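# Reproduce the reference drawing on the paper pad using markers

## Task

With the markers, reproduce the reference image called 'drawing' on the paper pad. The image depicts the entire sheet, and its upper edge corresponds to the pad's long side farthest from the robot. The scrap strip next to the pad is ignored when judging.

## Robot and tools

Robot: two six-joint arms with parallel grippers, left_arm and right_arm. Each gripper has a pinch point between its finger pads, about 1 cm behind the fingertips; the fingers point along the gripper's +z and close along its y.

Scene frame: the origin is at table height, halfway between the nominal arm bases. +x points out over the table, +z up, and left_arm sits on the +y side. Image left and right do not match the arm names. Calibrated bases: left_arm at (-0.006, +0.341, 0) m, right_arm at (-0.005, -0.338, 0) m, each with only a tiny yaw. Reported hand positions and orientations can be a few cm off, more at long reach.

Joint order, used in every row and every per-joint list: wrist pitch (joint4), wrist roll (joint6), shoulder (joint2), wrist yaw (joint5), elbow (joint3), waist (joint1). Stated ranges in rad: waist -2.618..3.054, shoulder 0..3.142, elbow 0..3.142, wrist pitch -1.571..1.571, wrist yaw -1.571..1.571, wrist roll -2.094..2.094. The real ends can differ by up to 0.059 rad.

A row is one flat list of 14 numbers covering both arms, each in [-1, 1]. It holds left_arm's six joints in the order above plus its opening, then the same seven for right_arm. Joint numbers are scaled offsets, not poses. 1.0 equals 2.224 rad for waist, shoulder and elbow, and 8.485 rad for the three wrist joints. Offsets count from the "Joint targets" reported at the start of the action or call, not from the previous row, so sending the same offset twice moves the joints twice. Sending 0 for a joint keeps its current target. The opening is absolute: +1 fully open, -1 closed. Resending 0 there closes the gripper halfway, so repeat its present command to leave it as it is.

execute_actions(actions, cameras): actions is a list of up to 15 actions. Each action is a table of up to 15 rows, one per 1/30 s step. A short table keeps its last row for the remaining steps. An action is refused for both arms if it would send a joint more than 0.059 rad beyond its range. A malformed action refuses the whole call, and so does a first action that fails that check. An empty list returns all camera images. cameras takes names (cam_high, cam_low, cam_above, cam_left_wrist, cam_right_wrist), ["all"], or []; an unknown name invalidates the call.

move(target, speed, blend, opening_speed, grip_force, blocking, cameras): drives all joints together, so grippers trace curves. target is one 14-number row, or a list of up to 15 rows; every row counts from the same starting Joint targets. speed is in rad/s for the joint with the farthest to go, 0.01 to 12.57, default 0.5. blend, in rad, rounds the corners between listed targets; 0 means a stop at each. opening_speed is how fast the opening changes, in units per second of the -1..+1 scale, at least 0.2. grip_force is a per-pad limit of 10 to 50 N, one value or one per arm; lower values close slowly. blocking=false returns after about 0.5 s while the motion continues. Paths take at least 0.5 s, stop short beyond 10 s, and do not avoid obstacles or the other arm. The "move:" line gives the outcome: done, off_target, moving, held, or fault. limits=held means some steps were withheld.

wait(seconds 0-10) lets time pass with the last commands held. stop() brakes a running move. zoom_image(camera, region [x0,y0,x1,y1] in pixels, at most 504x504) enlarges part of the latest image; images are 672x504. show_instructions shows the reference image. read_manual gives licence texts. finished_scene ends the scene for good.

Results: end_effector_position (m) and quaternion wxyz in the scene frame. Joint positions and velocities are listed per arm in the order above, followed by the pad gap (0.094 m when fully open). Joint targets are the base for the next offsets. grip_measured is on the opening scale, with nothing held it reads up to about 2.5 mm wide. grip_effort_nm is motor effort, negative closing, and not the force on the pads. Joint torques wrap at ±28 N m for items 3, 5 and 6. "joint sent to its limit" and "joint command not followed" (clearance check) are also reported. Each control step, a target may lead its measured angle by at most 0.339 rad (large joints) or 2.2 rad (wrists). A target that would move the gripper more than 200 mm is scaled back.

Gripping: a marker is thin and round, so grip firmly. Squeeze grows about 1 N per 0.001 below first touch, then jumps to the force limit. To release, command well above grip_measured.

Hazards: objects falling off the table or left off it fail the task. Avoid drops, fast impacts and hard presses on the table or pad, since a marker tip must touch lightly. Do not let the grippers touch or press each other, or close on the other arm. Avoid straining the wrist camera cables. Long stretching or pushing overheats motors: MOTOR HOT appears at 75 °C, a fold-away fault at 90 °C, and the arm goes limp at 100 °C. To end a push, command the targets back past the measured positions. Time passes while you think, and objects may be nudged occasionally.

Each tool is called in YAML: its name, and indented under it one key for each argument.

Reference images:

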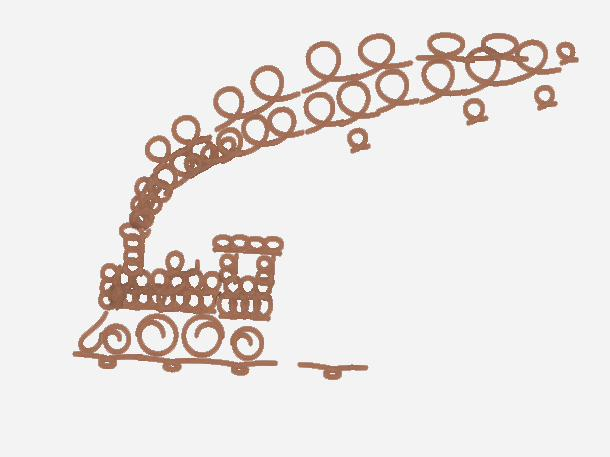

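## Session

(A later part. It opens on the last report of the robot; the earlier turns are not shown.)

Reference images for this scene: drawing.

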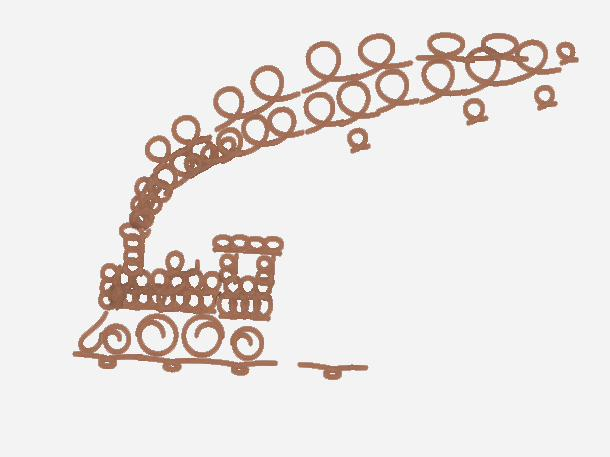

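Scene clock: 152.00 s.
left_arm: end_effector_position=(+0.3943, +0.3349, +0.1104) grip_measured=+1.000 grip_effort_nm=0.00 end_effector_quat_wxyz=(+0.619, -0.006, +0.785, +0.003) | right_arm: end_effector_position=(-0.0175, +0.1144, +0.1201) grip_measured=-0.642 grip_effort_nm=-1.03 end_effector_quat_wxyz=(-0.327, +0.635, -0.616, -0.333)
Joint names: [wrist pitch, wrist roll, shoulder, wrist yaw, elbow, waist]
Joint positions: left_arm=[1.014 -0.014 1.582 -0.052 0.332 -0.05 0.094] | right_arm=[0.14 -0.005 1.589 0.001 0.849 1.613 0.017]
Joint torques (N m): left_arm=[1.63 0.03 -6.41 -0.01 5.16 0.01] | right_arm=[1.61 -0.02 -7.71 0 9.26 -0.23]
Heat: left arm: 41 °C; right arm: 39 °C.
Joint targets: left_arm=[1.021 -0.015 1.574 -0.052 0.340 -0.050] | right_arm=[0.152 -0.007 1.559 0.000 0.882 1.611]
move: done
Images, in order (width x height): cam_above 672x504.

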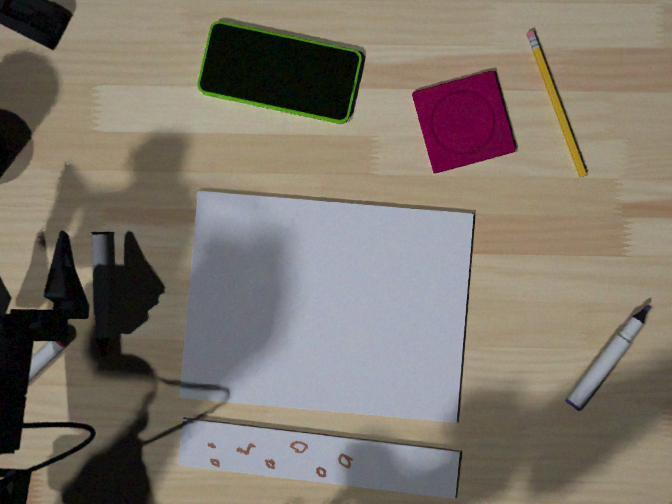

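move:
  target:
    - [0,0,0,0,0,0,1, 0,0,0.03276,0,-0.03,-0.21,-0.9]
    - [0,0,0,0,0,0,1, 0,0,0.05,0,0,-0.19,-0.9]
    - [0,0,0,0,0,0,1, 0,0,0.0722,0,0,-0.19,-0.9]
  speed: [0.4,0.15,0.06]
  blend: 0
  cameras: ["cam_right_wrist"]

zoom_image:
  camera: "cam_right_wrist"
  region: [260, 340, 420, 500]

Scene clock: 157.60 s.
left_arm: end_effector_position=(+0.3943, +0.3349, +0.1104) grip_measured=+1.000 grip_effort_nm=0.00 end_effector_quat_wxyz=(+0.619, -0.006, +0.785, +0.003) | right_arm: end_effector_position=(+0.1716, +0.0760, +0.0683) grip_measured=-0.642 grip_effort_nm=-1.03 end_effector_quat_wxyz=(+0.346, -0.503, +0.759, +0.225)
Joint names: [wrist pitch, wrist roll, shoulder, wrist yaw, elbow, waist]
Joint positions: left_arm=[1.014 -0.014 1.582 -0.052 0.332 -0.05 0.094] | right_arm=[0.138 -0.005 1.711 0.004 0.852 1.183 0.017]
Joint torques (N m): left_arm=[1.68 0.06 -6.48 -0.05 5.31 0.05] | right_arm=[1.53 -0.02 -5.33 -0.02 8.58 0.39]
Heat: left arm: 41 °C; right arm: 40 °C.
Joint targets: left_arm=[1.021 -0.015 1.574 -0.052 0.340 -0.050] | right_arm=[0.152 -0.007 1.720 0.000 0.882 1.188]
move: done
Images, in order (width x height): cam_right_wrist 672x504.

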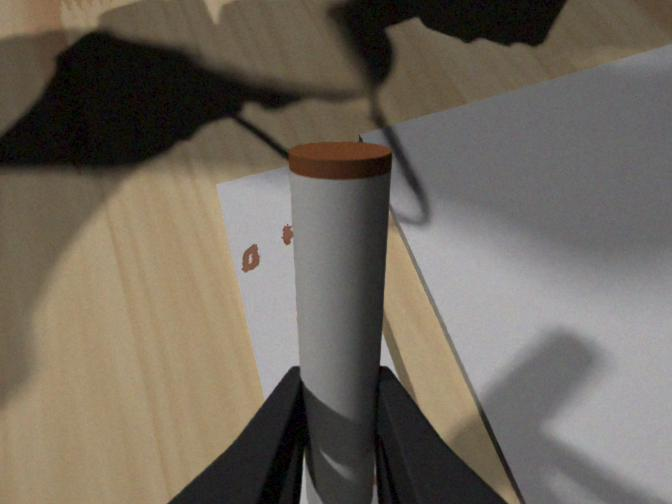

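Scaled by 3.150 from the camera's 672x504 image, which has a finer 960x720 frame.

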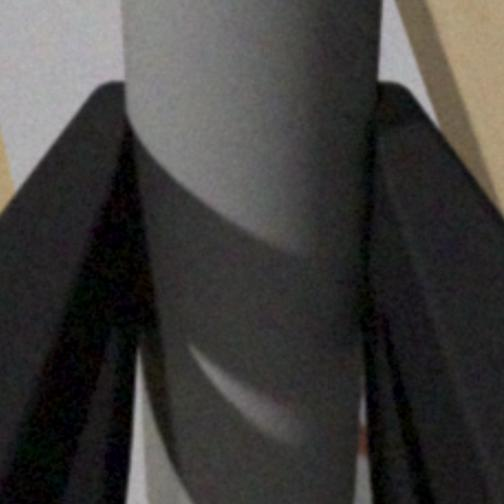

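move:
  target: [0,0,0,0,0,0,1, 0,0,0,0,0,0.0135,-0.9]
  speed: 0.1
  cameras: ["cam_right_wrist"]

zoom_image:
  camera: "cam_right_wrist"
  region: [280, 120, 400, 210]

move:
  target: [0,0,0,0,0,0,1, 0,0,0,0,0,-0.018,-0.9]
  speed: 0.1
  cameras: ["cam_right_wrist"]

zoom_image:
  camera: "cam_right_wrist"
  region: [280, 120, 400, 210]

Scene clock: 158.80 s.
left_arm: end_effector_position=(+0.3943, +0.3349, +0.1104) grip_measured=+1.000 grip_effort_nm=0.00 end_effector_quat_wxyz=(+0.619, -0.006, +0.785, +0.003) | right_arm: end_effector_position=(+0.1600, +0.0808, +0.0683) grip_measured=-0.642 grip_effort_nm=-1.03 end_effector_quat_wxyz=(+0.343, -0.514, +0.752, +0.230)
Joint names: [wrist pitch, wrist roll, shoulder, wrist yaw, elbow, waist]
Joint positions: left_arm=[1.014 -0.014 1.582 -0.052 0.332 -0.05 0.094] | right_arm=[0.139 -0.005 1.711 0.004 0.852 1.211 0.017]
Joint torques (N m): left_arm=[1.64 0.01 -6.58 -0.04 5.19 -0.09] | right_arm=[1.53 -0.03 -5.33 -0.02 8.58 0.57]
Heat: left arm: 41 °C; right arm: 40 °C.
Joint targets: left_arm=[1.021 -0.015 1.574 -0.052 0.340 -0.050] | right_arm=[0.152 -0.007 1.720 0.000 0.882 1.218]
move: done
Images, in order (width x height): cam_right_wrist 672x504.

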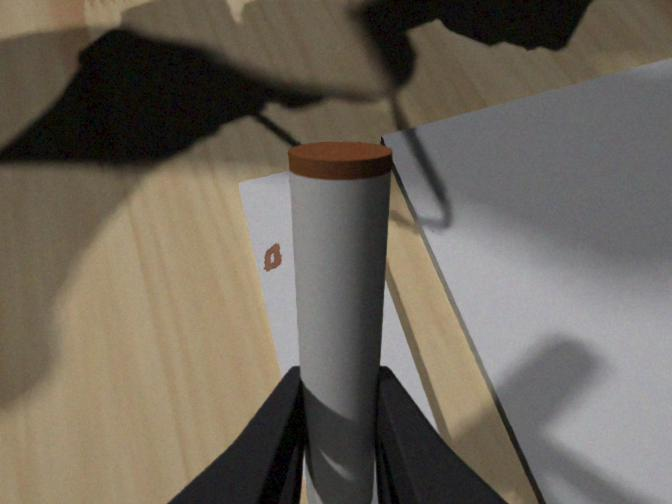

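Scaled by 4.200 from the camera's 672x504 image, which has a finer 960x720 frame.

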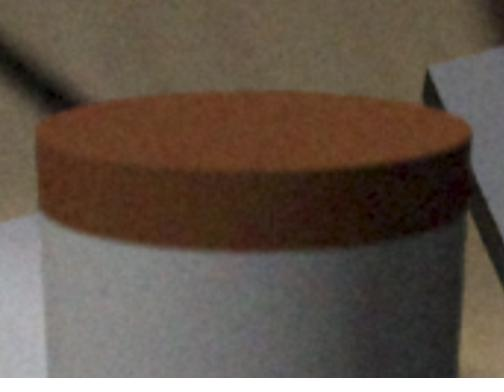

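Scene clock: 159.60 s.
left_arm: end_effector_position=(+0.3943, +0.3349, +0.1104) grip_measured=+1.000 grip_effort_nm=0.00 end_effector_quat_wxyz=(+0.619, -0.006, +0.785, +0.003) | right_arm: end_effector_position=(+0.1711, +0.0763, +0.0683) grip_measured=-0.642 grip_effort_nm=-1.03 end_effector_quat_wxyz=(+0.345, -0.504, +0.759, +0.226)
Joint names: [wrist pitch, wrist roll, shoulder, wrist yaw, elbow, waist]
Joint positions: left_arm=[1.014 -0.014 1.582 -0.052 0.332 -0.05 0.094] | right_arm=[0.139 -0.005 1.711 0.003 0.852 1.184 0.017]
Joint torques (N m): left_arm=[1.66 0.03 -6.38 -0.02 5.34 -0.03] | right_arm=[1.53 -0.03 -5.33 -0.01 8.58 -0.54]
Heat: left arm: 41 °C; right arm: 40 °C.
Joint targets: left_arm=[1.021 -0.015 1.574 -0.052 0.340 -0.050] | right_arm=[0.152 -0.007 1.720 0.000 0.882 1.178]
move: done
Images, in order (width x height): cam_right_wrist 672x504.

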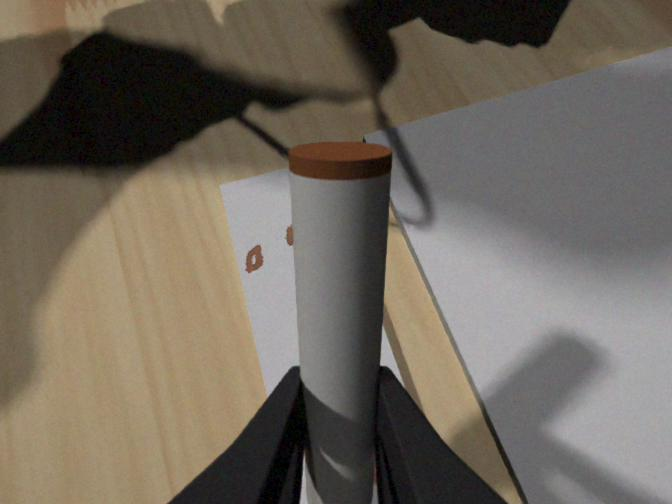

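Scaled by 4.200 from the camera's 672x504 image, which has a finer 960x720 frame.

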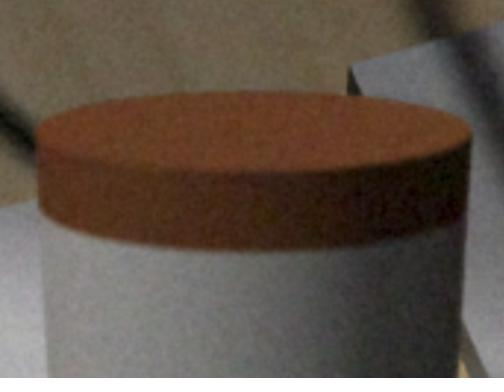

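move:
  target:
    - [0,0,0,0,0,0,1, 0,0,-0.04,0,0,0,-0.9]
    - [0,0,0,0,0,0,1, 0,0,-0.05,0,0,0.2,-0.9]
  speed: [0.2,0.4]
  blend: 0.01
  cameras: ["cam_above"]

zoom_image:
  camera: "cam_above"
  region: [295, 440, 355, 488]

Scene clock: 161.87 s.
left_arm: end_effector_position=(+0.3943, +0.3349, +0.1104) grip_measured=+1.000 grip_effort_nm=0.00 end_effector_quat_wxyz=(+0.619, -0.006, +0.785, +0.003) | right_arm: end_effector_position=(-0.0233, +0.1143, +0.0986) grip_measured=-0.642 grip_effort_nm=-1.03 end_effector_quat_wxyz=(-0.309, +0.647, -0.620, -0.319)
Joint names: [wrist pitch, wrist roll, shoulder, wrist yaw, elbow, waist]
Joint positions: left_arm=[1.014 -0.014 1.582 -0.052 0.332 -0.05 0.094] | right_arm=[0.139 -0.005 1.641 0.001 0.852 1.626 0.017]
Joint torques (N m): left_arm=[1.69 0.02 -6.32 -0.04 5.38 -0.17] | right_arm=[1.58 -0.03 -8.12 0 8.85 -0.34]
Heat: left arm: 41 °C; right arm: 40 °C.
Joint targets: left_arm=[1.021 -0.015 1.574 -0.052 0.340 -0.050] | right_arm=[0.152 -0.007 1.608 0.000 0.882 1.623]
move: done
Images, in order (width x height): cam_above 672x504.

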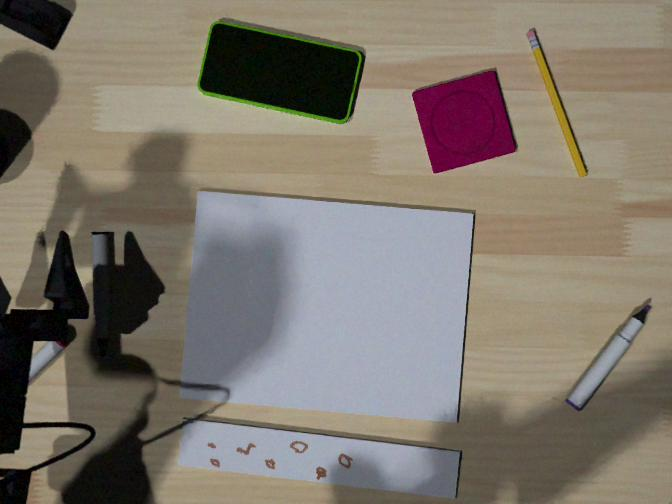

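Scaled by 8.400 from the camera's 672x504 image, which has a finer 960x720 frame.

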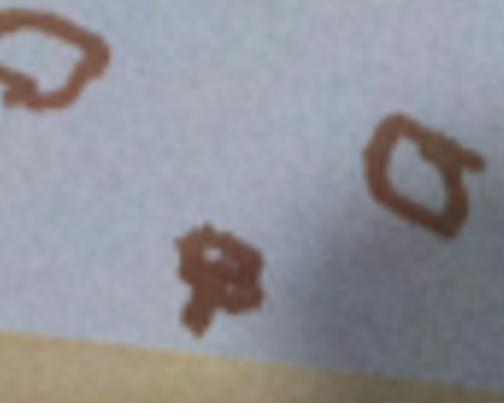

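move:
  target:
    - [0,0,0,0,0,0,1, 0,0,0.08228,0,0.07657,-0.30234,-0.9]
    - [0,0,0,0,0,0,1, 0,0,0.10378,0,0.1022,-0.29065,-0.9]
    - [0,0,0,0,0,0,1, 0,0,0.12671,0,0.1094,-0.29065,-0.9]
  speed: [0.4,0.15,0.06]
  blend: 0
  cameras: ["cam_low","cam_above"]

zoom_image:
  camera: "cam_low"
  region: [140, 200, 300, 300]

Scene clock: 168.97 s.
left_arm: end_effector_position=(+0.3943, +0.3349, +0.1104) grip_measured=+1.000 grip_effort_nm=0.00 end_effector_quat_wxyz=(+0.619, -0.006, +0.785, +0.003) | right_arm: end_effector_position=(+0.2909, +0.0811, +0.0812) grip_measured=-0.642 grip_effort_nm=-1.03 end_effector_quat_wxyz=(+0.391, -0.415, +0.797, +0.199)
Joint names: [wrist pitch, wrist roll, shoulder, wrist yaw, elbow, waist]
Joint positions: left_arm=[1.014 -0.014 1.582 -0.052 0.332 -0.05 0.094] | right_arm=[0.138 -0.005 1.888 0.004 1.087 0.972 0.017]
Joint torques (N m): left_arm=[1.7 0.02 -6.35 -0.05 5.2 -0.27] | right_arm=[1.58 -0.02 -7.24 -0.02 9.62 0.36]
Heat: left arm: 42 °C; right arm: 40 °C.
Joint targets: left_arm=[1.021 -0.015 1.574 -0.052 0.340 -0.050] | right_arm=[0.152 -0.007 1.890 0.000 1.125 0.977]
move: off_target (right_arm); right_arm: the elbow is farthest, 0.038 rad from its target
Images, in order (width x height): cam_low 672x504, cam_above 672x504.

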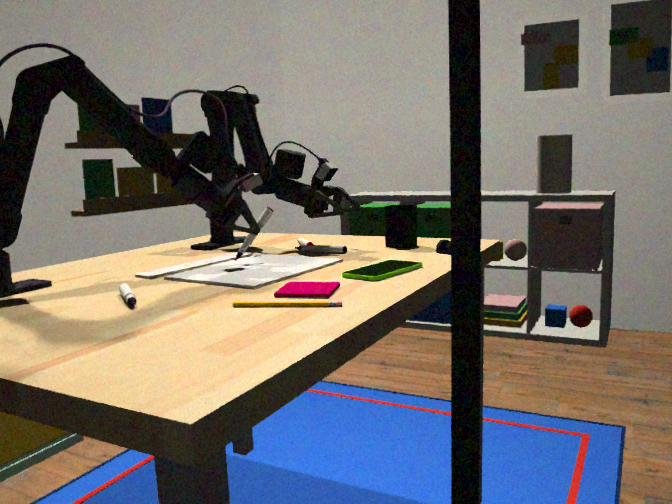

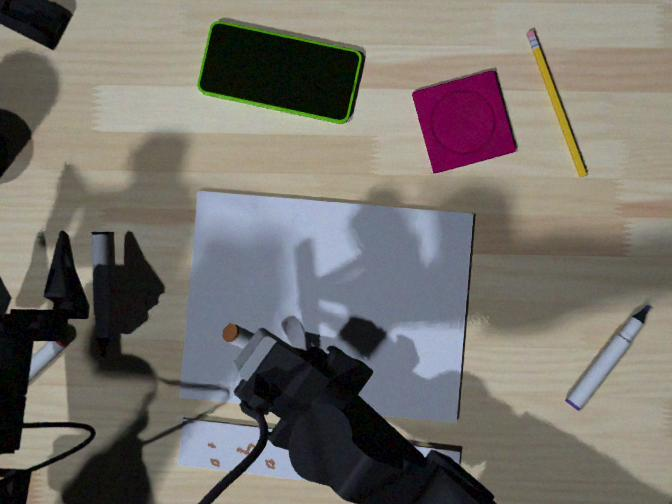

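Scaled by 3.150 from the camera's 672x504 image, which has a finer 960x720 frame.

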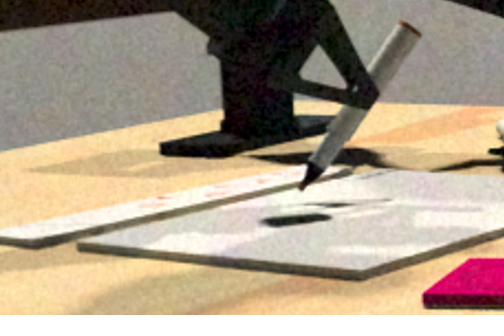

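move:
  target: [0,0,0,0,0,0,1, 0,0,0.0054,0,0.0017,0,-0.9]
  speed: 0.05

move:
  target: [0,0,0,0,0,0,1, 0,0,0.0027,0,0.0008,0,-0.9]
  speed: 0.05

move:
  target: [0,0,0,0,0,0,1, 0,0,0.0027,0,0.0008,0,-0.9]
  speed: 0.05

Scene clock: 170.60 s.
left_arm: end_effector_position=(+0.3943, +0.3349, +0.1104) grip_measured=+1.000 grip_effort_nm=0.00 end_effector_quat_wxyz=(+0.619, -0.006, +0.785, +0.003) | right_arm: end_effector_position=(+0.2914, +0.0818, +0.0775) grip_measured=-0.642 grip_effort_nm=-1.03 end_effector_quat_wxyz=(+0.388, -0.415, +0.799, +0.198)
Joint names: [wrist pitch, wrist roll, shoulder, wrist yaw, elbow, waist]
Joint positions: left_arm=[1.014 -0.014 1.582 -0.052 0.332 -0.05 0.094] | right_arm=[0.138 -0.005 1.899 0.004 1.091 0.972 0.017]
Joint torques (N m): left_arm=[1.66 0.06 -6.48 -0.02 5.08 -0.1] | right_arm=[1.58 -0.02 -7.24 -0.02 9.55 0.38]
Heat: left arm: 42 °C; right arm: 40 °C.
Joint targets: left_arm=[1.021 -0.015 1.574 -0.052 0.340 -0.050] | right_arm=[0.152 -0.007 1.902 0.000 1.129 0.977]
move: off_target (right_arm); right_arm: the elbow is farthest, 0.038 rad from its target

Scene clock: 171.30 s.
left_arm: end_effector_position=(+0.3943, +0.3349, +0.1104) grip_measured=+1.000 grip_effort_nm=0.00 end_effector_quat_wxyz=(+0.619, -0.006, +0.785, +0.003) | right_arm: end_effector_position=(+0.2912, +0.0815, +0.0744) grip_measured=-0.642 grip_effort_nm=-1.03 end_effector_quat_wxyz=(+0.386, -0.416, +0.800, +0.197)
Joint names: [wrist pitch, wrist roll, shoulder, wrist yaw, elbow, waist]
Joint positions: left_arm=[1.014 -0.014 1.582 -0.052 0.332 -0.05 0.094] | right_arm=[0.138 -0.005 1.905 0.004 1.091 0.972 0.017]
Joint torques (N m): left_arm=[1.61 0.03 -6.41 -0.03 5.2 0.06] | right_arm=[1.57 -0.03 -7.27 -0.02 9.69 0.36]
Heat: left arm: 42 °C; right arm: 40 °C.
Joint targets: left_arm=[1.021 -0.015 1.574 -0.052 0.340 -0.050] | right_arm=[0.152 -0.007 1.908 0.000 1.131 0.977]
move: off_target (right_arm); right_arm: the elbow is farthest, 0.040 rad from its target

Scene clock: 172.00 s.
left_arm: end_effector_position=(+0.3943, +0.3349, +0.1104) grip_measured=+1.000 grip_effort_nm=0.00 end_effector_quat_wxyz=(+0.619, -0.006, +0.785, +0.003) | right_arm: end_effector_position=(+0.2917, +0.0823, +0.0732) grip_measured=-0.642 grip_effort_nm=-1.03 end_effector_quat_wxyz=(+0.385, -0.416, +0.800, +0.196)
Joint names: [wrist pitch, wrist roll, shoulder, wrist yaw, elbow, waist]
Joint positions: left_arm=[1.014 -0.014 1.582 -0.052 0.332 -0.05 0.094] | right_arm=[0.138 -0.005 1.91 0.004 1.095 0.972 0.017]
Joint torques (N m): left_arm=[1.63 0.04 -6.42 -0.05 5.23 -0.05] | right_arm=[1.57 -0.03 -7.28 -0.03 9.46 0.38]
Heat: left arm: 42 °C; right arm: 40 °C.
Joint targets: left_arm=[1.021 -0.015 1.574 -0.052 0.340 -0.050] | right_arm=[0.152 -0.007 1.914 0.000 1.132 0.977]
move: off_target (right_arm); right_arm: the elbow is farthest, 0.038 rad from its target

move:
  target: [0,0,0,0,0,0,1, 0,0,0.0027,0,0.0008,0,-0.9]
  speed: 0.05

move:
  target: [0,0,0,0,0,0,1, 0,0,0.0027,0,0.0008,0,-0.9]
  speed: 0.05

Scene clock: 173.00 s.
left_arm: end_effector_position=(+0.3943, +0.3349, +0.1104) grip_measured=+1.000 grip_effort_nm=0.00 end_effector_quat_wxyz=(+0.619, -0.006, +0.785, +0.003) | right_arm: end_effector_position=(+0.2922, +0.0830, +0.0726) grip_measured=-0.642 grip_effort_nm=-1.03 end_effector_quat_wxyz=(+0.385, -0.416, +0.800, +0.196)
Joint names: [wrist pitch, wrist roll, shoulder, wrist yaw, elbow, waist]
Joint positions: left_arm=[1.014 -0.014 1.582 -0.052 0.332 -0.05 0.094] | right_arm=[0.138 -0.005 1.915 0.004 1.099 0.972 0.017]
Joint torques (N m): left_arm=[1.68 0.03 -6.48 -0.05 5.16 -0.03] | right_arm=[1.57 -0.02 -7.19 -0.02 9.28 0.38]
Heat: left arm: 42 °C; right arm: 40 °C.
Joint targets: left_arm=[1.021 -0.015 1.574 -0.052 0.340 -0.050] | right_arm=[0.152 -0.007 1.921 0.000 1.134 0.977]
move: done

Scene clock: 173.70 s.
left_arm: end_effector_position=(+0.3943, +0.3349, +0.1104) grip_measured=+1.000 grip_effort_nm=0.00 end_effector_quat_wxyz=(+0.619, -0.006, +0.785, +0.003) | right_arm: end_effector_position=(+0.2928, +0.0838, +0.0723) grip_measured=-0.642 grip_effort_nm=-1.03 end_effector_quat_wxyz=(+0.385, -0.416, +0.800, +0.196)
Joint names: [wrist pitch, wrist roll, shoulder, wrist yaw, elbow, waist]
Joint positions: left_arm=[1.014 -0.014 1.582 -0.052 0.332 -0.05 0.094] | right_arm=[0.138 -0.005 1.918 0.004 1.103 0.972 0.017]
Joint torques (N m): left_arm=[1.67 0.03 -6.3 -0.07 5.27 -0.1] | right_arm=[1.57 -0.02 -7.06 -0.02 9.1 0.38]
Heat: left arm: 42 °C; right arm: 40 °C.
Joint targets: left_arm=[1.021 -0.015 1.574 -0.052 0.340 -0.050] | right_arm=[0.152 -0.007 1.926 0.000 1.136 0.977]
move: done

move:
  target:
    - [0,0,0,0,0,0,1,0,0,0.02845,0,0.03684,0.01125,-0.9]
    - [0,0,0,0,0,0,1,0,0,0.05745,0,0.07484,0.02132,-0.9]
    - [0,0,0,0,0,0,1,0,0,0.08663,0,0.11406,0.03056,-0.9]
    - [0,0,0,0,0,0,1,0,0,0.1168,0,0.15557,0.03922,-0.9]
  speed: 0.08
  blend: [0.005,0.005,0.005,0]

move:
  target:
    - [0,0,0,0,0,0,1,0,0,-0.0379,0,0,0,-0.9]
    - [0,0,0,0,0,0,1,0,0,-0.05,0,0,0.25,-0.9]
  speed: [0.2,0.5]
  blend: 0.01
  cameras: ["cam_above"]

zoom_image:
  camera: "cam_above"
  region: [180, 310, 360, 430]

Scene clock: 179.57 s.
left_arm: end_effector_position=(+0.3943, +0.3349, +0.1104) grip_measured=+1.000 grip_effort_nm=0.00 end_effector_quat_wxyz=(+0.619, -0.006, +0.785, +0.003) | right_arm: end_effector_position=(+0.2988, +0.1804, +0.0779) grip_measured=-0.642 grip_effort_nm=-1.03 end_effector_quat_wxyz=(+0.410, -0.440, +0.765, +0.232)
Joint names: [wrist pitch, wrist roll, shoulder, wrist yaw, elbow, waist]
Joint positions: left_arm=[1.014 -0.014 1.582 -0.052 0.332 -0.05 0.094] | right_arm=[0.138 -0.005 2.176 0.004 1.448 1.057 0.017]
Joint torques (N m): left_arm=[1.67 0.02 -6.37 -0.03 5.35 -0.12] | right_arm=[1.63 -0.02 -8.9 -0.02 9.47 0.57]
Heat: left arm: 42 °C; right arm: 40 °C.
Joint targets: left_arm=[1.021 -0.015 1.574 -0.052 0.340 -0.050] | right_arm=[0.152 -0.007 2.186 0.000 1.482 1.064]
move: done

Scene clock: 181.77 s.
left_arm: end_effector_position=(+0.3943, +0.3349, +0.1104) grip_measured=+1.000 grip_effort_nm=0.00 end_effector_quat_wxyz=(+0.619, -0.006, +0.785, +0.004) | right_arm: end_effector_position=(-0.0283, +0.2622, +0.1128) grip_measured=-0.642 grip_effort_nm=-1.03 end_effector_quat_wxyz=(-0.345, +0.626, -0.603, -0.354)
Joint names: [wrist pitch, wrist roll, shoulder, wrist yaw, elbow, waist]
Joint positions: left_arm=[1.014 -0.014 1.582 -0.053 0.332 -0.05 0.094] | right_arm=[0.126 -0.003 2.112 0.006 1.448 1.626 0.017]
Joint torques (N m): left_arm=[1.69 0.01 -6.45 -0.03 5.11 -0.13] | right_arm=[1.78 -0.05 -12.16 -0.05 9.65 -0.5]
Heat: left arm: 42 °C; right arm: 40 °C.
Joint targets: left_arm=[1.021 -0.015 1.574 -0.052 0.340 -0.050] | right_arm=[0.152 -0.007 2.075 0.000 1.482 1.620]
move: off_target (right_arm); right_arm: the shoulder is farthest, 0.037 rad from its target
Images, in order (width x height): cam_above 672x504.

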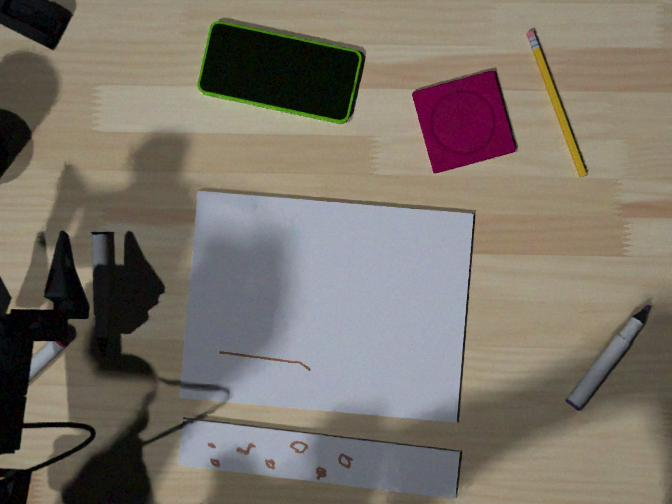

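Scaled by 2.800 from the camera's 672x504 image, which has a finer 960x720 frame.

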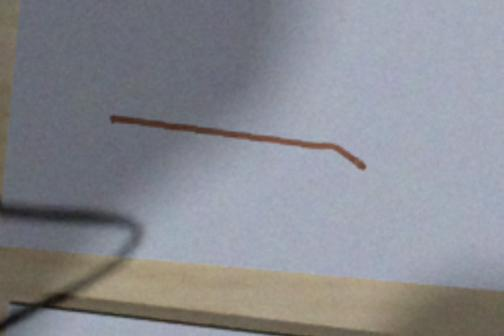

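zoom_image:
  camera: "cam_above"
  region: [180, 175, 230, 215]

zoom_image:
  camera: "cam_above"
  region: [430, 400, 480, 440]

zoom_image:
  camera: "cam_above"
  region: [280, 345, 330, 385]

Scaled by 10.080 from the camera's 672x504 image, which has a finer 960x720 frame.

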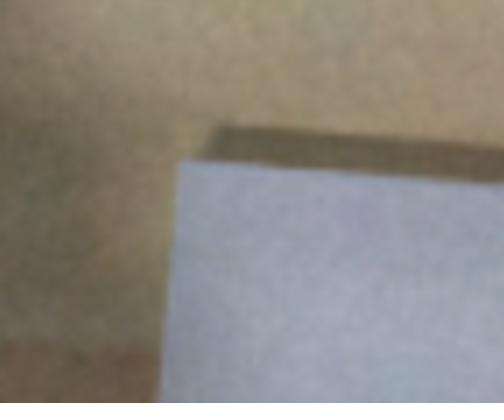

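Scaled by 10.080 from the camera's 672x504 image, which has a finer 960x720 frame.

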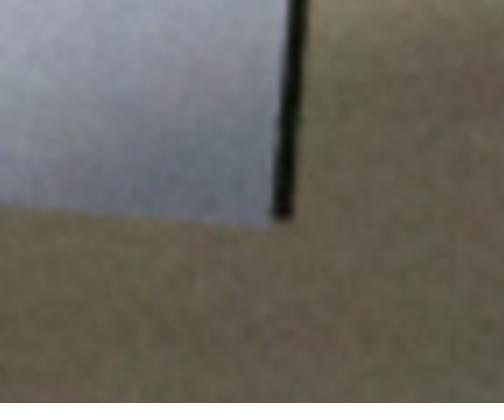

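Scaled by 10.080 from the camera's 672x504 image, which has a finer 960x720 frame.

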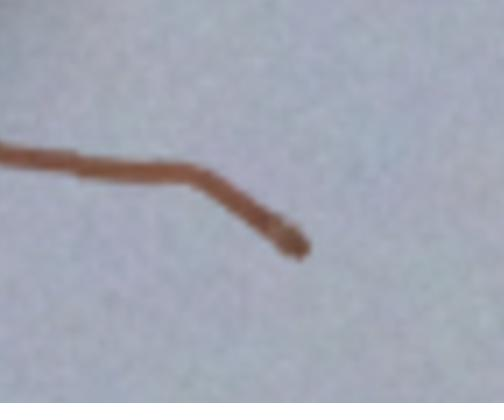

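execute_actions:
  actions:
    - [[0,0,0,0,0,0,1,0,0,-0.0008,0,0.0008,-0.0008,-0.9]]
    - [[0,0,0,0,0,0,1,0,0,-0.0008,0,0.0008,-0.0008,-0.9]]
    - [[0,0,0,0,0,0,1,0,0,-0.0008,0,0.0008,-0.0008,-0.9]]
    - [[0,0,0,0,0,0,1,0,0,-0.0008,0,0.0008,-0.0008,-0.9]]
    - [[0,0,0,0,0,0,1,0,0,-0.0008,0,0.0008,-0.0008,-0.9]]
    - [[0,0,0,0,0,0,1,0,0,-0.0008,0,0.0008,-0.0008,-0.9]]
    - [[0,0,0,0,0,0,1,0,0,-0.0008,0,0.0008,-0.0008,-0.9]]
    - [[0,0,0,0,0,0,1,0,0,-0.0008,0,0.0008,-0.0008,-0.9]]

Scene clock: 190.53 s.
left_arm: end_effector_position=(+0.3943, +0.3349, +0.1104) grip_measured=+1.000 grip_effort_nm=0.00 end_effector_quat_wxyz=(+0.619, -0.006, +0.785, +0.004) | right_arm: end_effector_position=(-0.0199, +0.2643, +0.1185) grip_measured=-0.642 grip_effort_nm=-1.03 end_effector_quat_wxyz=(-0.351, +0.620, -0.605, -0.355)
Joint names: [wrist pitch, wrist roll, shoulder, wrist yaw, elbow, waist]
Joint positions: left_arm=[1.014 -0.014 1.582 -0.053 0.332 -0.05 0.094] | right_arm=[0.126 -0.003 2.108 0.006 1.456 1.612 0.017]
Joint torques (N m): left_arm=[1.63 0.05 -6.52 -0.03 5.2 0.02] | right_arm=[1.78 -0.06 -12.96 -0.05 10.32 -0.54]
Heat: left arm: 42 °C; right arm: 41 °C.
Joint targets: left_arm=[1.021 -0.015 1.574 -0.052 0.340 -0.050] | right_arm=[0.152 -0.007 2.061 0.000 1.496 1.606]
Step readings (joint positions of left_arm | right_arm):
0: [1.014 -0.014 1.582 -0.053 0.332 -0.050] | [0.126 -0.003 2.112 0.006 1.448 1.624]
1: [1.014 -0.014 1.582 -0.053 0.332 -0.050] | [0.126 -0.003 2.112 0.006 1.448 1.624]
2: [1.014 -0.014 1.582 -0.053 0.332 -0.050] | [0.126 -0.003 2.112 0.006 1.448 1.624]
4: [1.014 -0.014 1.582 -0.053 0.332 -0.050] | [0.126 -0.003 2.112 0.006 1.448 1.624]
8: [1.014 -0.014 1.582 -0.053 0.332 -0.050] | [0.126 -0.003 2.112 0.006 1.448 1.624]
15: [1.014 -0.014 1.582 -0.053 0.332 -0.050] | [0.126 -0.003 2.112 0.006 1.448 1.624]
16: [1.014 -0.014 1.582 -0.053 0.332 -0.050] | [0.126 -0.003 2.112 0.006 1.448 1.624]
17: [1.014 -0.014 1.582 -0.053 0.332 -0.050] | [0.126 -0.003 2.112 0.006 1.448 1.624]
19: [1.014 -0.014 1.582 -0.053 0.332 -0.050] | [0.126 -0.003 2.112 0.006 1.448 1.624]
23: [1.014 -0.014 1.582 -0.053 0.332 -0.050] | [0.126 -0.003 2.112 0.006 1.448 1.624]
30: [1.014 -0.014 1.582 -0.053 0.332 -0.050] | [0.126 -0.003 2.112 0.006 1.448 1.624]
31: [1.014 -0.014 1.582 -0.053 0.332 -0.050] | [0.126 -0.003 2.112 0.006 1.448 1.623]
32: [1.014 -0.014 1.582 -0.053 0.332 -0.050] | [0.126 -0.003 2.112 0.006 1.448 1.622]
34: [1.014 -0.014 1.582 -0.053 0.332 -0.050] | [0.126 -0.003 2.112 0.006 1.448 1.621]
38: [1.014 -0.014 1.582 -0.053 0.332 -0.050] | [0.126 -0.003 2.112 0.006 1.448 1.621]
45: [1.014 -0.014 1.582 -0.053 0.332 -0.050] | [0.126 -0.003 2.112 0.006 1.448 1.621]
46: [1.014 -0.014 1.582 -0.053 0.332 -0.050] | [0.126 -0.003 2.112 0.006 1.448 1.620]
47: [1.014 -0.014 1.582 -0.053 0.332 -0.050] | [0.126 -0.003 2.112 0.006 1.448 1.619]
49: [1.014 -0.014 1.582 -0.053 0.332 -0.050] | [0.126 -0.003 2.112 0.006 1.448 1.619]
53: [1.014 -0.014 1.582 -0.053 0.332 -0.050] | [0.126 -0.003 2.112 0.006 1.448 1.619]
60: [1.014 -0.014 1.582 -0.053 0.332 -0.050] | [0.126 -0.003 2.112 0.006 1.448 1.619]
61: [1.014 -0.014 1.582 -0.053 0.332 -0.050] | [0.126 -0.003 2.112 0.006 1.448 1.619]
62: [1.014 -0.014 1.582 -0.053 0.332 -0.050] | [0.126 -0.003 2.112 0.006 1.448 1.618]
64: [1.014 -0.014 1.582 -0.053 0.332 -0.050] | [0.126 -0.003 2.112 0.006 1.448 1.618]
68: [1.014 -0.014 1.582 -0.053 0.332 -0.050] | [0.126 -0.003 2.112 0.006 1.448 1.617]
75: [1.014 -0.014 1.582 -0.053 0.332 -0.050] | [0.126 -0.003 2.112 0.006 1.448 1.617]
76: [1.014 -0.014 1.582 -0.053 0.332 -0.050] | [0.126 -0.003 2.112 0.006 1.448 1.617]
77: [1.014 -0.014 1.582 -0.053 0.332 -0.050] | [0.126 -0.003 2.112 0.006 1.448 1.616]
79: [1.014 -0.014 1.582 -0.053 0.332 -0.050] | [0.126 -0.003 2.112 0.006 1.448 1.616]
83: [1.014 -0.014 1.582 -0.053 0.332 -0.050] | [0.126 -0.003 2.112 0.006 1.448 1.615]
90: [1.014 -0.014 1.582 -0.053 0.332 -0.050] | [0.126 -0.003 2.112 0.006 1.448 1.615]
91: [1.014 -0.014 1.582 -0.053 0.332 -0.050] | [0.126 -0.003 2.112 0.006 1.449 1.615]
92: [1.014 -0.014 1.582 -0.053 0.332 -0.050] | [0.126 -0.003 2.112 0.006 1.450 1.615]
94: [1.014 -0.014 1.582 -0.053 0.332 -0.050] | [0.126 -0.003 2.111 0.006 1.453 1.615]
98: [1.014 -0.014 1.582 -0.053 0.332 -0.050] | [0.126 -0.003 2.109 0.006 1.455 1.615]
105: [1.014 -0.014 1.582 -0.053 0.332 -0.050] | [0.126 -0.003 2.108 0.006 1.456 1.615]
106: [1.014 -0.014 1.582 -0.053 0.332 -0.050] | [0.126 -0.003 2.108 0.006 1.456 1.614]
107: [1.014 -0.014 1.582 -0.053 0.332 -0.050] | [0.126 -0.003 2.108 0.006 1.456 1.614]
109: [1.014 -0.014 1.582 -0.053 0.332 -0.050] | [0.126 -0.003 2.108 0.006 1.456 1.613]
113: [1.014 -0.014 1.582 -0.053 0.332 -0.050] | [0.126 -0.003 2.108 0.006 1.456 1.612]
120: [1.014 -0.014 1.582 -0.053 0.332 -0.050] | [0.126 -0.003 2.108 0.006 1.456 1.612]

show_instructions:

Reference images for this scene: drawing.

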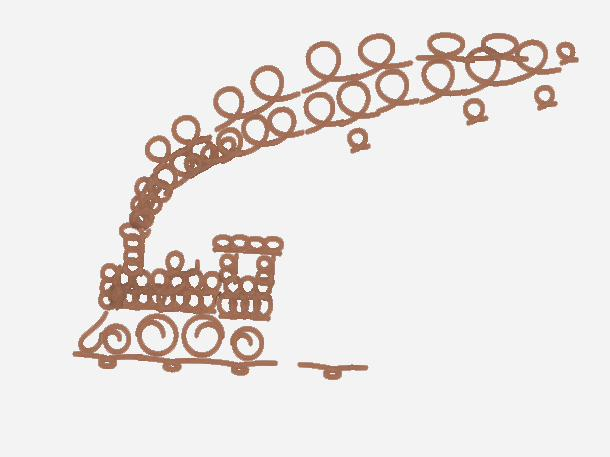

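move:
  target:
    - [0,0,0,0,0,0,1,0,0,-0.07042,0,-0.15203,-0.30106,-0.9]
    - [0,0,0,0,0,0,1,0,0,-0.02726,0,-0.11553,-0.28837,-0.9]
    - [0,0,0,0,0,0,1,0,0,-0.02412,0,-0.11149,-0.28305,-0.9]
    - [0,0,0,0,0,0,1,0,0,-0.04392,0,-0.13259,-0.28305,-0.9]
    - [0,0,0,0,0,0,1,0,0,-0.0461,0,-0.13533,-0.27773,-0.9]
    - [0,0,0,0,0,0,1,0,0,-0.05368,0,-0.14509,-0.27552,-0.9]
    - [0,0,0,0,0,0,1,0,0,-0.05368,0,-0.14509,-0.28262,-0.9]
    - [0,0,0,0,0,0,1,0,0,-0.06126,0,-0.15485,-0.28393,-0.9]
    - [0,0,0,0,0,0,1,0,0,-0.0644,0,-0.15889,-0.28925,-0.9]
    - [0,0,0,0,0,0,1,0,0,-0.04456,0,-0.13779,-0.28925,-0.9]
    - [0,0,0,0,0,0,1,0,0,-0.04242,0,-0.13505,-0.29457,-0.9]
    - [0,0,0,0,0,0,1,0,0,-0.03484,0,-0.12529,-0.29678,-0.9]
    - [0,0,0,0,0,0,1,0,0,-0.03484,0,-0.12529,-0.28968,-0.9]
    - [0,0,0,0,0,0,1,0,0,-0.02726,0,-0.11553,-0.28837,-0.9]
    - [0,0,0,0,0,0,1,0,0,-0.05966,0,-0.11553,-0.28837,-0.9]
  speed: [0.5,0.1,0.06,0.3,0.06,0.06,0.3,0.06,0.06,0.3,0.06,0.06,0.3,0.06,0.2]
  blend: [0,0.003,0.003,0.003,0.003,0.003,0.003,0.003,0.003,0.003,0.003,0.003,0.003,0.003,0]

move:
  target: [0,0,0,0,0,0,1,0,0,-0.05,0,0,0.3,-0.9]
  speed: 0.5
  cameras: ["cam_above"]

zoom_image:
  camera: "cam_above"
  region: [270, 340, 330, 388]

Scene clock: 202.97 s.
left_arm: end_effector_position=(+0.3943, +0.3349, +0.1104) grip_measured=+1.000 grip_effort_nm=0.00 end_effector_quat_wxyz=(+0.619, -0.006, +0.785, +0.004) | right_arm: end_effector_position=(+0.3146, +0.1007, +0.0900) grip_measured=-0.642 grip_effort_nm=-1.03 end_effector_quat_wxyz=(+0.407, -0.404, +0.793, +0.204)
Joint names: [wrist pitch, wrist roll, shoulder, wrist yaw, elbow, waist]
Joint positions: left_arm=[1.014 -0.014 1.582 -0.053 0.332 -0.05 0.094] | right_arm=[0.135 -0.004 1.965 0.006 1.204 0.958 0.017]
Joint torques (N m): left_arm=[1.66 0.06 -6.3 -0.04 5.14 -0.05] | right_arm=[1.65 -0.05 -10.89 -0.04 9.55 0.51]
Heat: left arm: 42 °C; right arm: 41 °C.
Joint targets: left_arm=[1.021 -0.015 1.574 -0.052 0.340 -0.050] | right_arm=[0.152 -0.007 1.928 0.000 1.239 0.964]
move: off_target (right_arm); right_arm: the shoulder is farthest, 0.036 rad from its target

Scene clock: 204.83 s.
left_arm: end_effector_position=(+0.3943, +0.3349, +0.1104) grip_measured=+1.000 grip_effort_nm=0.00 end_effector_quat_wxyz=(+0.619, -0.006, +0.785, +0.004) | right_arm: end_effector_position=(-0.0336, +0.2040, +0.1478) grip_measured=-0.642 grip_effort_nm=-1.03 end_effector_quat_wxyz=(-0.347, +0.627, -0.594, -0.364)
Joint names: [wrist pitch, wrist roll, shoulder, wrist yaw, elbow, waist]
Joint positions: left_arm=[1.014 -0.014 1.582 -0.053 0.332 -0.05 0.094] | right_arm=[0.135 -0.004 1.854 0 1.204 1.638 0.017]
Joint torques (N m): left_arm=[1.65 0.05 -6.39 -0.05 5.37 -0.06] | right_arm=[1.71 -0.04 -10.48 0.01 9.87 -0.66]
Heat: left arm: 42 °C; right arm: 41 °C.
Joint targets: left_arm=[1.021 -0.015 1.574 -0.052 0.340 -0.050] | right_arm=[0.152 -0.007 1.817 0.000 1.239 1.631]
move: off_target (right_arm); right_arm: the shoulder is farthest, 0.038 rad from its target
Images, in order (width x height): cam_above 672x504.

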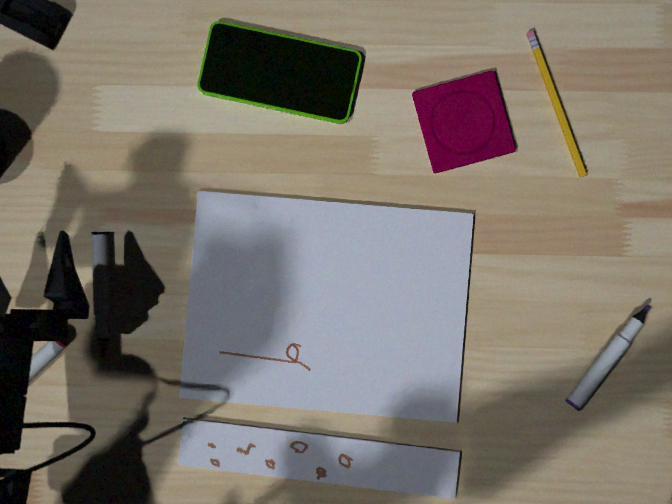

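Scaled by 8.400 from the camera's 672x504 image, which has a finer 960x720 frame.

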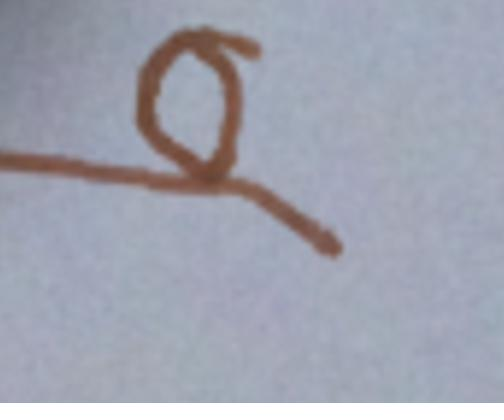

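move:
  target:
    - [0,0,0,0,0,0,1,0,0,0.13372,0,0.0826,-0.2813,-0.9]
    - [0,0,0,0,0,0,1,0,0,0.15376,0,0.09602,-0.27104,-0.9]
    - [0,0,0,0,0,0,1,0,0,0.1565,0,0.09978,-0.26686,-0.9]
    - [0,0,0,0,0,0,1,0,0,0.13468,0,0.07934,-0.26533,-0.9]
    - [0,0,0,0,0,0,1,0,0,0.13226,0,0.07602,-0.26268,-0.9]
    - [0,0,0,0,0,0,1,0,0,0.12564,0,0.06694,-0.26095,-0.9]
    - [0,0,0,0,0,0,1,0,0,0.12322,0,0.06361,-0.26735,-0.9]
    - [0,0,0,0,0,0,1,0,0,0.11902,0,0.05786,-0.26888,-0.9]
    - [0,0,0,0,0,0,1,0,0,0.11628,0,0.0541,-0.27306,-0.9]
    - [0,0,0,0,0,0,1,0,0,0.1381,0,0.07454,-0.27459,-0.9]
    - [0,0,0,0,0,0,1,0,0,0.14052,0,0.07786,-0.27724,-0.9]
    - [0,0,0,0,0,0,1,0,0,0.14714,0,0.08694,-0.27897,-0.9]
    - [0,0,0,0,0,0,1,0,0,0.14956,0,0.09027,-0.27257,-0.9]
    - [0,0,0,0,0,0,1,0,0,0.15376,0,0.09602,-0.27104,-0.9]
    - [0,0,0,0,0,0,1,0,0,0.11426,0,0.09602,-0.27104,-0.9]
  speed: [0.35,0.1,0.025,0.3,0.027,0.055,0.1,0.055,0.025,0.3,0.027,0.055,0.1,0.055,0.25]
  blend: [0,0.003,0.002,0.002,0.002,0.002,0.002,0.002,0.002,0.002,0.002,0.002,0.002,0.002,0]

move:
  target: [0,0,0,0,0,0,1,0,0,-0.04,0,0,0.25,-0.9]
  speed: 0.4
  cameras: ["cam_above"]

zoom_image:
  camera: "cam_above"
  region: [200, 320, 320, 400]

Scene clock: 215.60 s.
left_arm: end_effector_position=(+0.3943, +0.3349, +0.1104) grip_measured=+1.000 grip_effort_nm=0.00 end_effector_quat_wxyz=(+0.619, -0.006, +0.785, +0.004) | right_arm: end_effector_position=(+0.3129, +0.1642, +0.1026) grip_measured=-0.642 grip_effort_nm=-1.03 end_effector_quat_wxyz=(+0.426, -0.422, +0.766, +0.232)
Joint names: [wrist pitch, wrist roll, shoulder, wrist yaw, elbow, waist]
Joint positions: left_arm=[1.014 -0.014 1.582 -0.053 0.332 -0.05 0.094] | right_arm=[0.134 -0.004 2.108 0.003 1.416 1.022 0.017]
Joint torques (N m): left_arm=[1.67 0.02 -6.35 -0.06 5.27 -0.18] | right_arm=[1.69 -0.04 -12.07 -0.02 9.74 0.5]
Heat: left arm: 42 °C; right arm: 42 °C.
Joint targets: left_arm=[1.021 -0.015 1.574 -0.052 0.340 -0.050] | right_arm=[0.152 -0.007 2.071 0.000 1.453 1.028]
move: off_target (right_arm); right_arm: the shoulder is farthest, 0.037 rad from its target

Scene clock: 217.53 s.
left_arm: end_effector_position=(+0.3943, +0.3349, +0.1104) grip_measured=+1.000 grip_effort_nm=0.00 end_effector_quat_wxyz=(+0.619, -0.006, +0.785, +0.004) | right_arm: end_effector_position=(-0.0083, +0.2556, +0.1506) grip_measured=-0.642 grip_effort_nm=-1.03 end_effector_quat_wxyz=(-0.369, +0.606, -0.601, -0.368)
Joint names: [wrist pitch, wrist roll, shoulder, wrist yaw, elbow, waist]
Joint positions: left_arm=[1.014 -0.014 1.582 -0.053 0.332 -0.05 0.094] | right_arm=[0.134 -0.004 2.025 0 1.416 1.591 0.017]
Joint torques (N m): left_arm=[1.69 0.05 -6.58 -0.01 5.34 -0.03] | right_arm=[1.74 -0.03 -12.16 0.01 10.04 -0.66]
Heat: left arm: 42 °C; right arm: 42 °C.
Joint targets: left_arm=[1.021 -0.015 1.574 -0.052 0.340 -0.050] | right_arm=[0.152 -0.007 1.982 0.000 1.453 1.585]
move: off_target (right_arm); right_arm: the shoulder is farthest, 0.043 rad from its target
Images, in order (width x height): cam_above 672x504.

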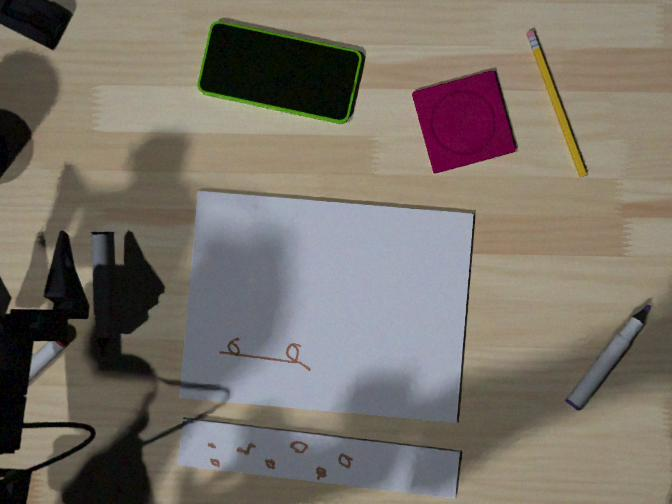

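Scaled by 4.200 from the camera's 672x504 image, which has a finer 960x720 frame.

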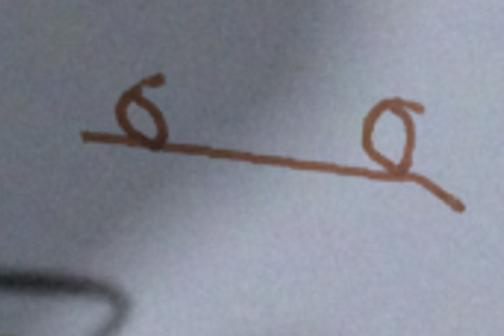

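zoom_image:
  camera: "cam_above"
  region: [210, 328, 260, 368]

Scaled by 10.080 from the camera's 672x504 image, which has a finer 960x720 frame.

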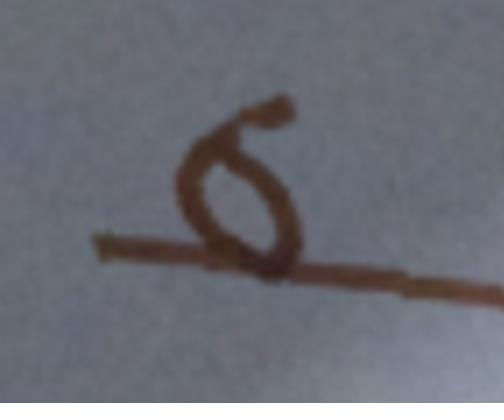

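move:
  target:
    - [0,0,0,0,0,0,1,0,0,0.05803,0,-0.04278,-0.26348,-0.9]
    - [0,0,0,0,0,0,1,0,0,0.07807,0,-0.00226,-0.24975,-0.9]
    - [0,0,0,0,0,0,1,0,0,0.08074,0,0.0014,-0.24568,-0.9]
    - [0,0,0,0,0,0,1,0,0,0.05345,0,-0.02613,-0.24419,-0.9]
    - [0,0,0,0,0,0,1,0,0,0.05109,0,-0.02937,-0.24161,-0.9]
    - [0,0,0,0,0,0,1,0,0,0.04466,0,-0.03819,-0.23993,-0.9]
    - [0,0,0,0,0,0,1,0,0,0.0423,0,-0.04142,-0.2498,-0.9]
    - [0,0,0,0,0,0,1,0,0,0.03823,0,-0.04701,-0.25128,-0.9]
    - [0,0,0,0,0,0,1,0,0,0.03556,0,-0.05067,-0.25535,-0.9]
    - [0,0,0,0,0,0,1,0,0,0.06285,0,-0.02314,-0.25684,-0.9]
    - [0,0,0,0,0,0,1,0,0,0.06521,0,-0.0199,-0.25942,-0.9]
    - [0,0,0,0,0,0,1,0,0,0.07164,0,-0.01108,-0.2611,-0.9]
    - [0,0,0,0,0,0,1,0,0,0.074,0,-0.00785,-0.25123,-0.9]
    - [0,0,0,0,0,0,1,0,0,0.07807,0,-0.00226,-0.24975,-0.9]
    - [0,0,0,0,0,0,1,0,0,0.03657,0,-0.00226,-0.24975,-0.9]
  speed: [0.35,0.1,0.025,0.3,0.027,0.055,0.1,0.055,0.025,0.3,0.027,0.055,0.1,0.055,0.25]
  blend: [0,0.003,0.002,0.002,0.002,0.002,0.002,0.002,0.002,0.002,0.002,0.002,0.002,0.002,0]

move:
  target: [0,0,0,0,0,0,1,0,0,-0.04,0,0,0.25,-0.9]
  speed: 0.4
  cameras: ["cam_above"]

zoom_image:
  camera: "cam_above"
  region: [210, 328, 260, 368]

Scene clock: 227.87 s.
left_arm: end_effector_position=(+0.3943, +0.3349, +0.1104) grip_measured=+1.000 grip_effort_nm=0.00 end_effector_quat_wxyz=(+0.619, -0.006, +0.785, +0.004) | right_arm: end_effector_position=(+0.3135, +0.1634, +0.1064) grip_measured=-0.642 grip_effort_nm=-1.03 end_effector_quat_wxyz=(+0.429, -0.421, +0.764, +0.233)
Joint names: [wrist pitch, wrist roll, shoulder, wrist yaw, elbow, waist]
Joint positions: left_arm=[1.014 -0.014 1.582 -0.053 0.332 -0.05 0.094] | right_arm=[0.136 -0.004 2.1 0.003 1.414 1.021 0.017]
Joint torques (N m): left_arm=[1.69 0.04 -6.32 -0.02 5.26 0.01] | right_arm=[1.68 -0.03 -12 -0.02 9.61 0.72]
Heat: left arm: 43 °C; right arm: 42 °C.
Joint targets: left_arm=[1.021 -0.015 1.574 -0.052 0.340 -0.050] | right_arm=[0.152 -0.007 2.063 0.000 1.448 1.029]
move: off_target (right_arm); right_arm: the shoulder is farthest, 0.037 rad from its target

Scene clock: 229.80 s.
left_arm: end_effector_position=(+0.3943, +0.3349, +0.1104) grip_measured=+1.000 grip_effort_nm=0.00 end_effector_quat_wxyz=(+0.619, -0.006, +0.785, +0.004) | right_arm: end_effector_position=(-0.0087, +0.2550, +0.1541) grip_measured=-0.642 grip_effort_nm=-1.03 end_effector_quat_wxyz=(-0.371, +0.605, -0.600, -0.371)
Joint names: [wrist pitch, wrist roll, shoulder, wrist yaw, elbow, waist]
Joint positions: left_arm=[1.014 -0.014 1.582 -0.053 0.332 -0.05 0.094] | right_arm=[0.136 -0.004 2.017 0 1.414 1.592 0.017]
Joint torques (N m): left_arm=[1.67 0.03 -6.46 -0.03 5.23 0.05] | right_arm=[1.72 -0.03 -12.11 0.01 9.83 -0.47]
Heat: left arm: 43 °C; right arm: 42 °C.
Joint targets: left_arm=[1.021 -0.015 1.574 -0.052 0.340 -0.050] | right_arm=[0.152 -0.007 1.975 0.000 1.448 1.585]
move: off_target (right_arm); right_arm: the shoulder is farthest, 0.043 rad from its target
Images, in order (width x height): cam_above 672x504.

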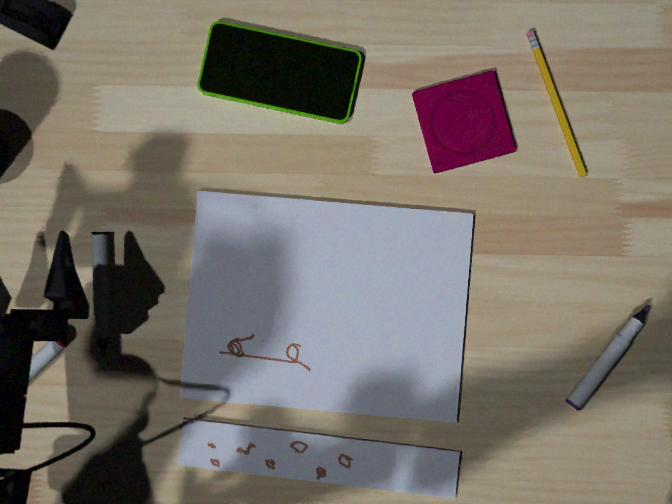

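Scaled by 10.080 from the camera's 672x504 image, which has a finer 960x720 frame.

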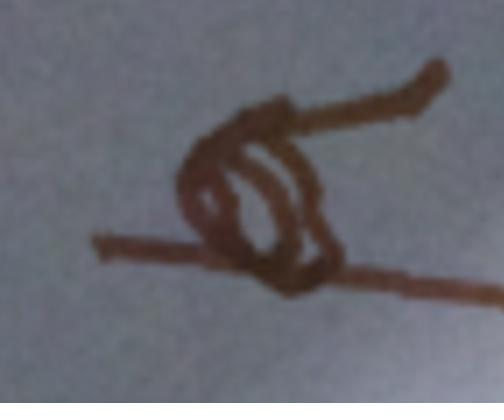

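move:
  target:
    - [0,0,0,0,0,0,1,0,0,0.04038,0,-0.06187,-0.25937,-0.9]
    - [0,0,0,0,0,0,1,0,0,0.04038,0,-0.04164,-0.25937,-0.9]
    - [0,0,0,0,0,0,1,0,0,0.0544,0,-0.03696,-0.25937,-0.9]
    - [0,0,0,0,0,0,1,0,0,0.05852,0,-0.0314,-0.25921,-0.9]
    - [0,0,0,0,0,0,1,0,0,0.06216,0,-0.02648,-0.26191,-0.9]
    - [0,0,0,0,0,0,1,0,0,0.04,0,-0.04847,-0.26333,-0.9]
    - [0,0,0,0,0,0,1,0,0,0.03846,0,-0.05055,-0.26623,-0.9]
    - [0,0,0,0,0,0,1,0,0,0.03187,0,-0.05944,-0.26912,-0.9]
    - [0,0,0,0,0,0,1,0,0,0.02889,0,-0.06346,-0.26111,-0.9]
    - [0,0,0,0,0,0,1,0,0,0.02308,0,-0.0713,-0.25958,-0.9]
    - [0,0,0,0,0,0,1,0,0,0.01893,0,-0.07691,-0.25382,-0.9]
    - [0,0,0,0,0,0,1,0,0,0.0419,0,-0.05384,-0.25162,-0.9]
    - [0,0,0,0,0,0,1,0,0,0.04525,0,-0.04931,-0.24782,-0.9]
    - [0,0,0,0,0,0,1,0,0,0.0544,0,-0.03696,-0.24534,-0.9]
    - [0,0,0,0,0,0,1,0,0,0.05775,0,-0.03244,-0.25372,-0.9]
  speed: [0.35,0.2,0.06,0.05,0.04,0.25,0.03,0.05,0.1,0.05,0.03,0.25,0.035,0.05,0.1]
  blend: [0,0.003,0,0.002,0.002,0.002,0.002,0.002,0.002,0.002,0.002,0.002,0.002,0.002,0]

move:
  target:
    - [0,0,0,0,0,0,1,0,0,0.0058,0,0.00783,-0.00219,-0.9]
    - [0,0,0,0,0,0,1,0,0,0.00959,0,0.01295,-0.00819,-0.9]
    - [0,0,0,0,0,0,1,0,0,-0.01338,0,-0.01012,-0.01039,-0.9]
    - [0,0,0,0,0,0,1,0,0,-0.01673,0,-0.01465,-0.01419,-0.9]
    - [0,0,0,0,0,0,1,0,0,-0.02588,0,-0.027,-0.01667,-0.9]
    - [0,0,0,0,0,0,1,0,0,-0.02923,0,-0.03152,-0.00829,-0.9]
    - [0,0,0,0,0,0,1,0,0,-0.03709,0,-0.04213,-0.00434,-0.9]
    - [0,0,0,0,0,0,1,0,0,-0.05059,0,-0.04213,-0.00434,-0.9]
    - [0,0,0,0,0,0,1,0,0,-0.06,0,-0.04213,0.25,-0.9]
  speed: [0.05,0.03,0.25,0.03,0.05,0.1,0.05,0.15,0.4]
  blend: [0.002,0.002,0.002,0.002,0.002,0.002,0.002,0.01,0]
  cameras: ["cam_above"]

zoom_image:
  camera: "cam_above"
  region: [210, 320, 330, 400]

Scene clock: 241.03 s.
left_arm: end_effector_position=(+0.3943, +0.3349, +0.1104) grip_measured=+1.000 grip_effort_nm=0.00 end_effector_quat_wxyz=(+0.619, -0.006, +0.785, +0.004) | right_arm: end_effector_position=(+0.3006, +0.1498, +0.0781) grip_measured=-0.642 grip_effort_nm=-1.03 end_effector_quat_wxyz=(+0.403, -0.431, +0.777, +0.220)
Joint names: [wrist pitch, wrist roll, shoulder, wrist yaw, elbow, waist]
Joint positions: left_arm=[1.014 -0.014 1.582 -0.053 0.332 -0.05 0.094] | right_arm=[0.137 -0.004 2.095 0.003 1.341 1.027 0.017]
Joint torques (N m): left_arm=[1.68 0.07 -6.39 -0.04 5.09 -0.14] | right_arm=[1.63 -0.03 -8.42 -0.02 9.47 -0.54]
Heat: left arm: 43 °C; right arm: 43 °C.
Joint targets: left_arm=[1.021 -0.015 1.574 -0.052 0.340 -0.050] | right_arm=[0.152 -0.007 2.103 0.000 1.376 1.021]
move: done

Scene clock: 245.70 s.
left_arm: end_effector_position=(+0.3943, +0.3349, +0.1104) grip_measured=+1.000 grip_effort_nm=0.00 end_effector_quat_wxyz=(+0.619, -0.006, +0.785, +0.004) | right_arm: end_effector_position=(-0.0038, +0.2258, +0.1001) grip_measured=-0.642 grip_effort_nm=-1.03 end_effector_quat_wxyz=(-0.335, +0.624, -0.623, -0.332)
Joint names: [wrist pitch, wrist roll, shoulder, wrist yaw, elbow, waist]
Joint positions: left_arm=[1.014 -0.014 1.582 -0.053 0.332 -0.05 0.094] | right_arm=[0.137 -0.004 2.013 0 1.286 1.583 0.017]
Joint torques (N m): left_arm=[1.67 0.05 -6.52 -0.07 5.16 -0.05] | right_arm=[1.64 -0.03 -11.86 0.01 5.98 -0.44]
Heat: left arm: 43 °C; right arm: 43 °C.
Joint targets: left_arm=[1.021 -0.015 1.574 -0.052 0.340 -0.050] | right_arm=[0.152 -0.007 1.969 0.000 1.282 1.577]
move: off_target (right_arm); right_arm: the shoulder is farthest, 0.043 rad from its target
Images, in order (width x height): cam_above 672x504.

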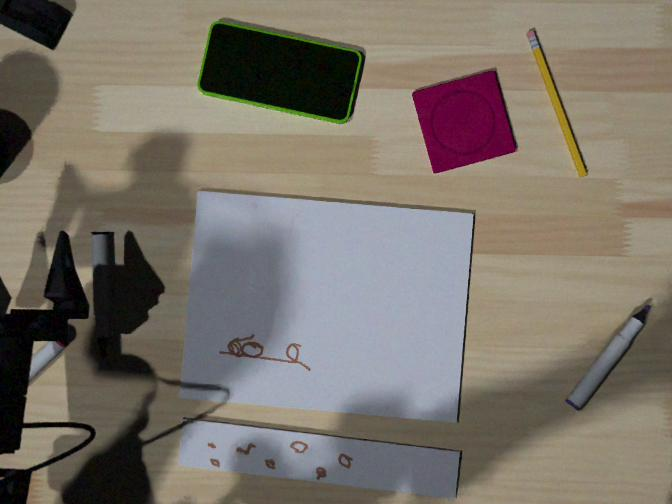

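Scaled by 4.200 from the camera's 672x504 image, which has a finer 960x720 frame.

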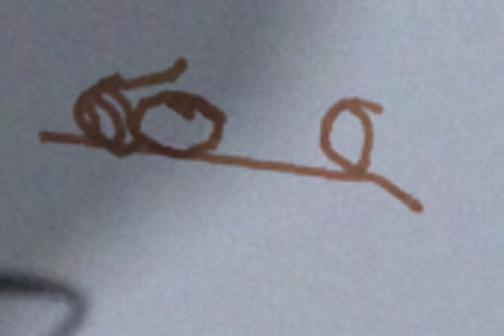

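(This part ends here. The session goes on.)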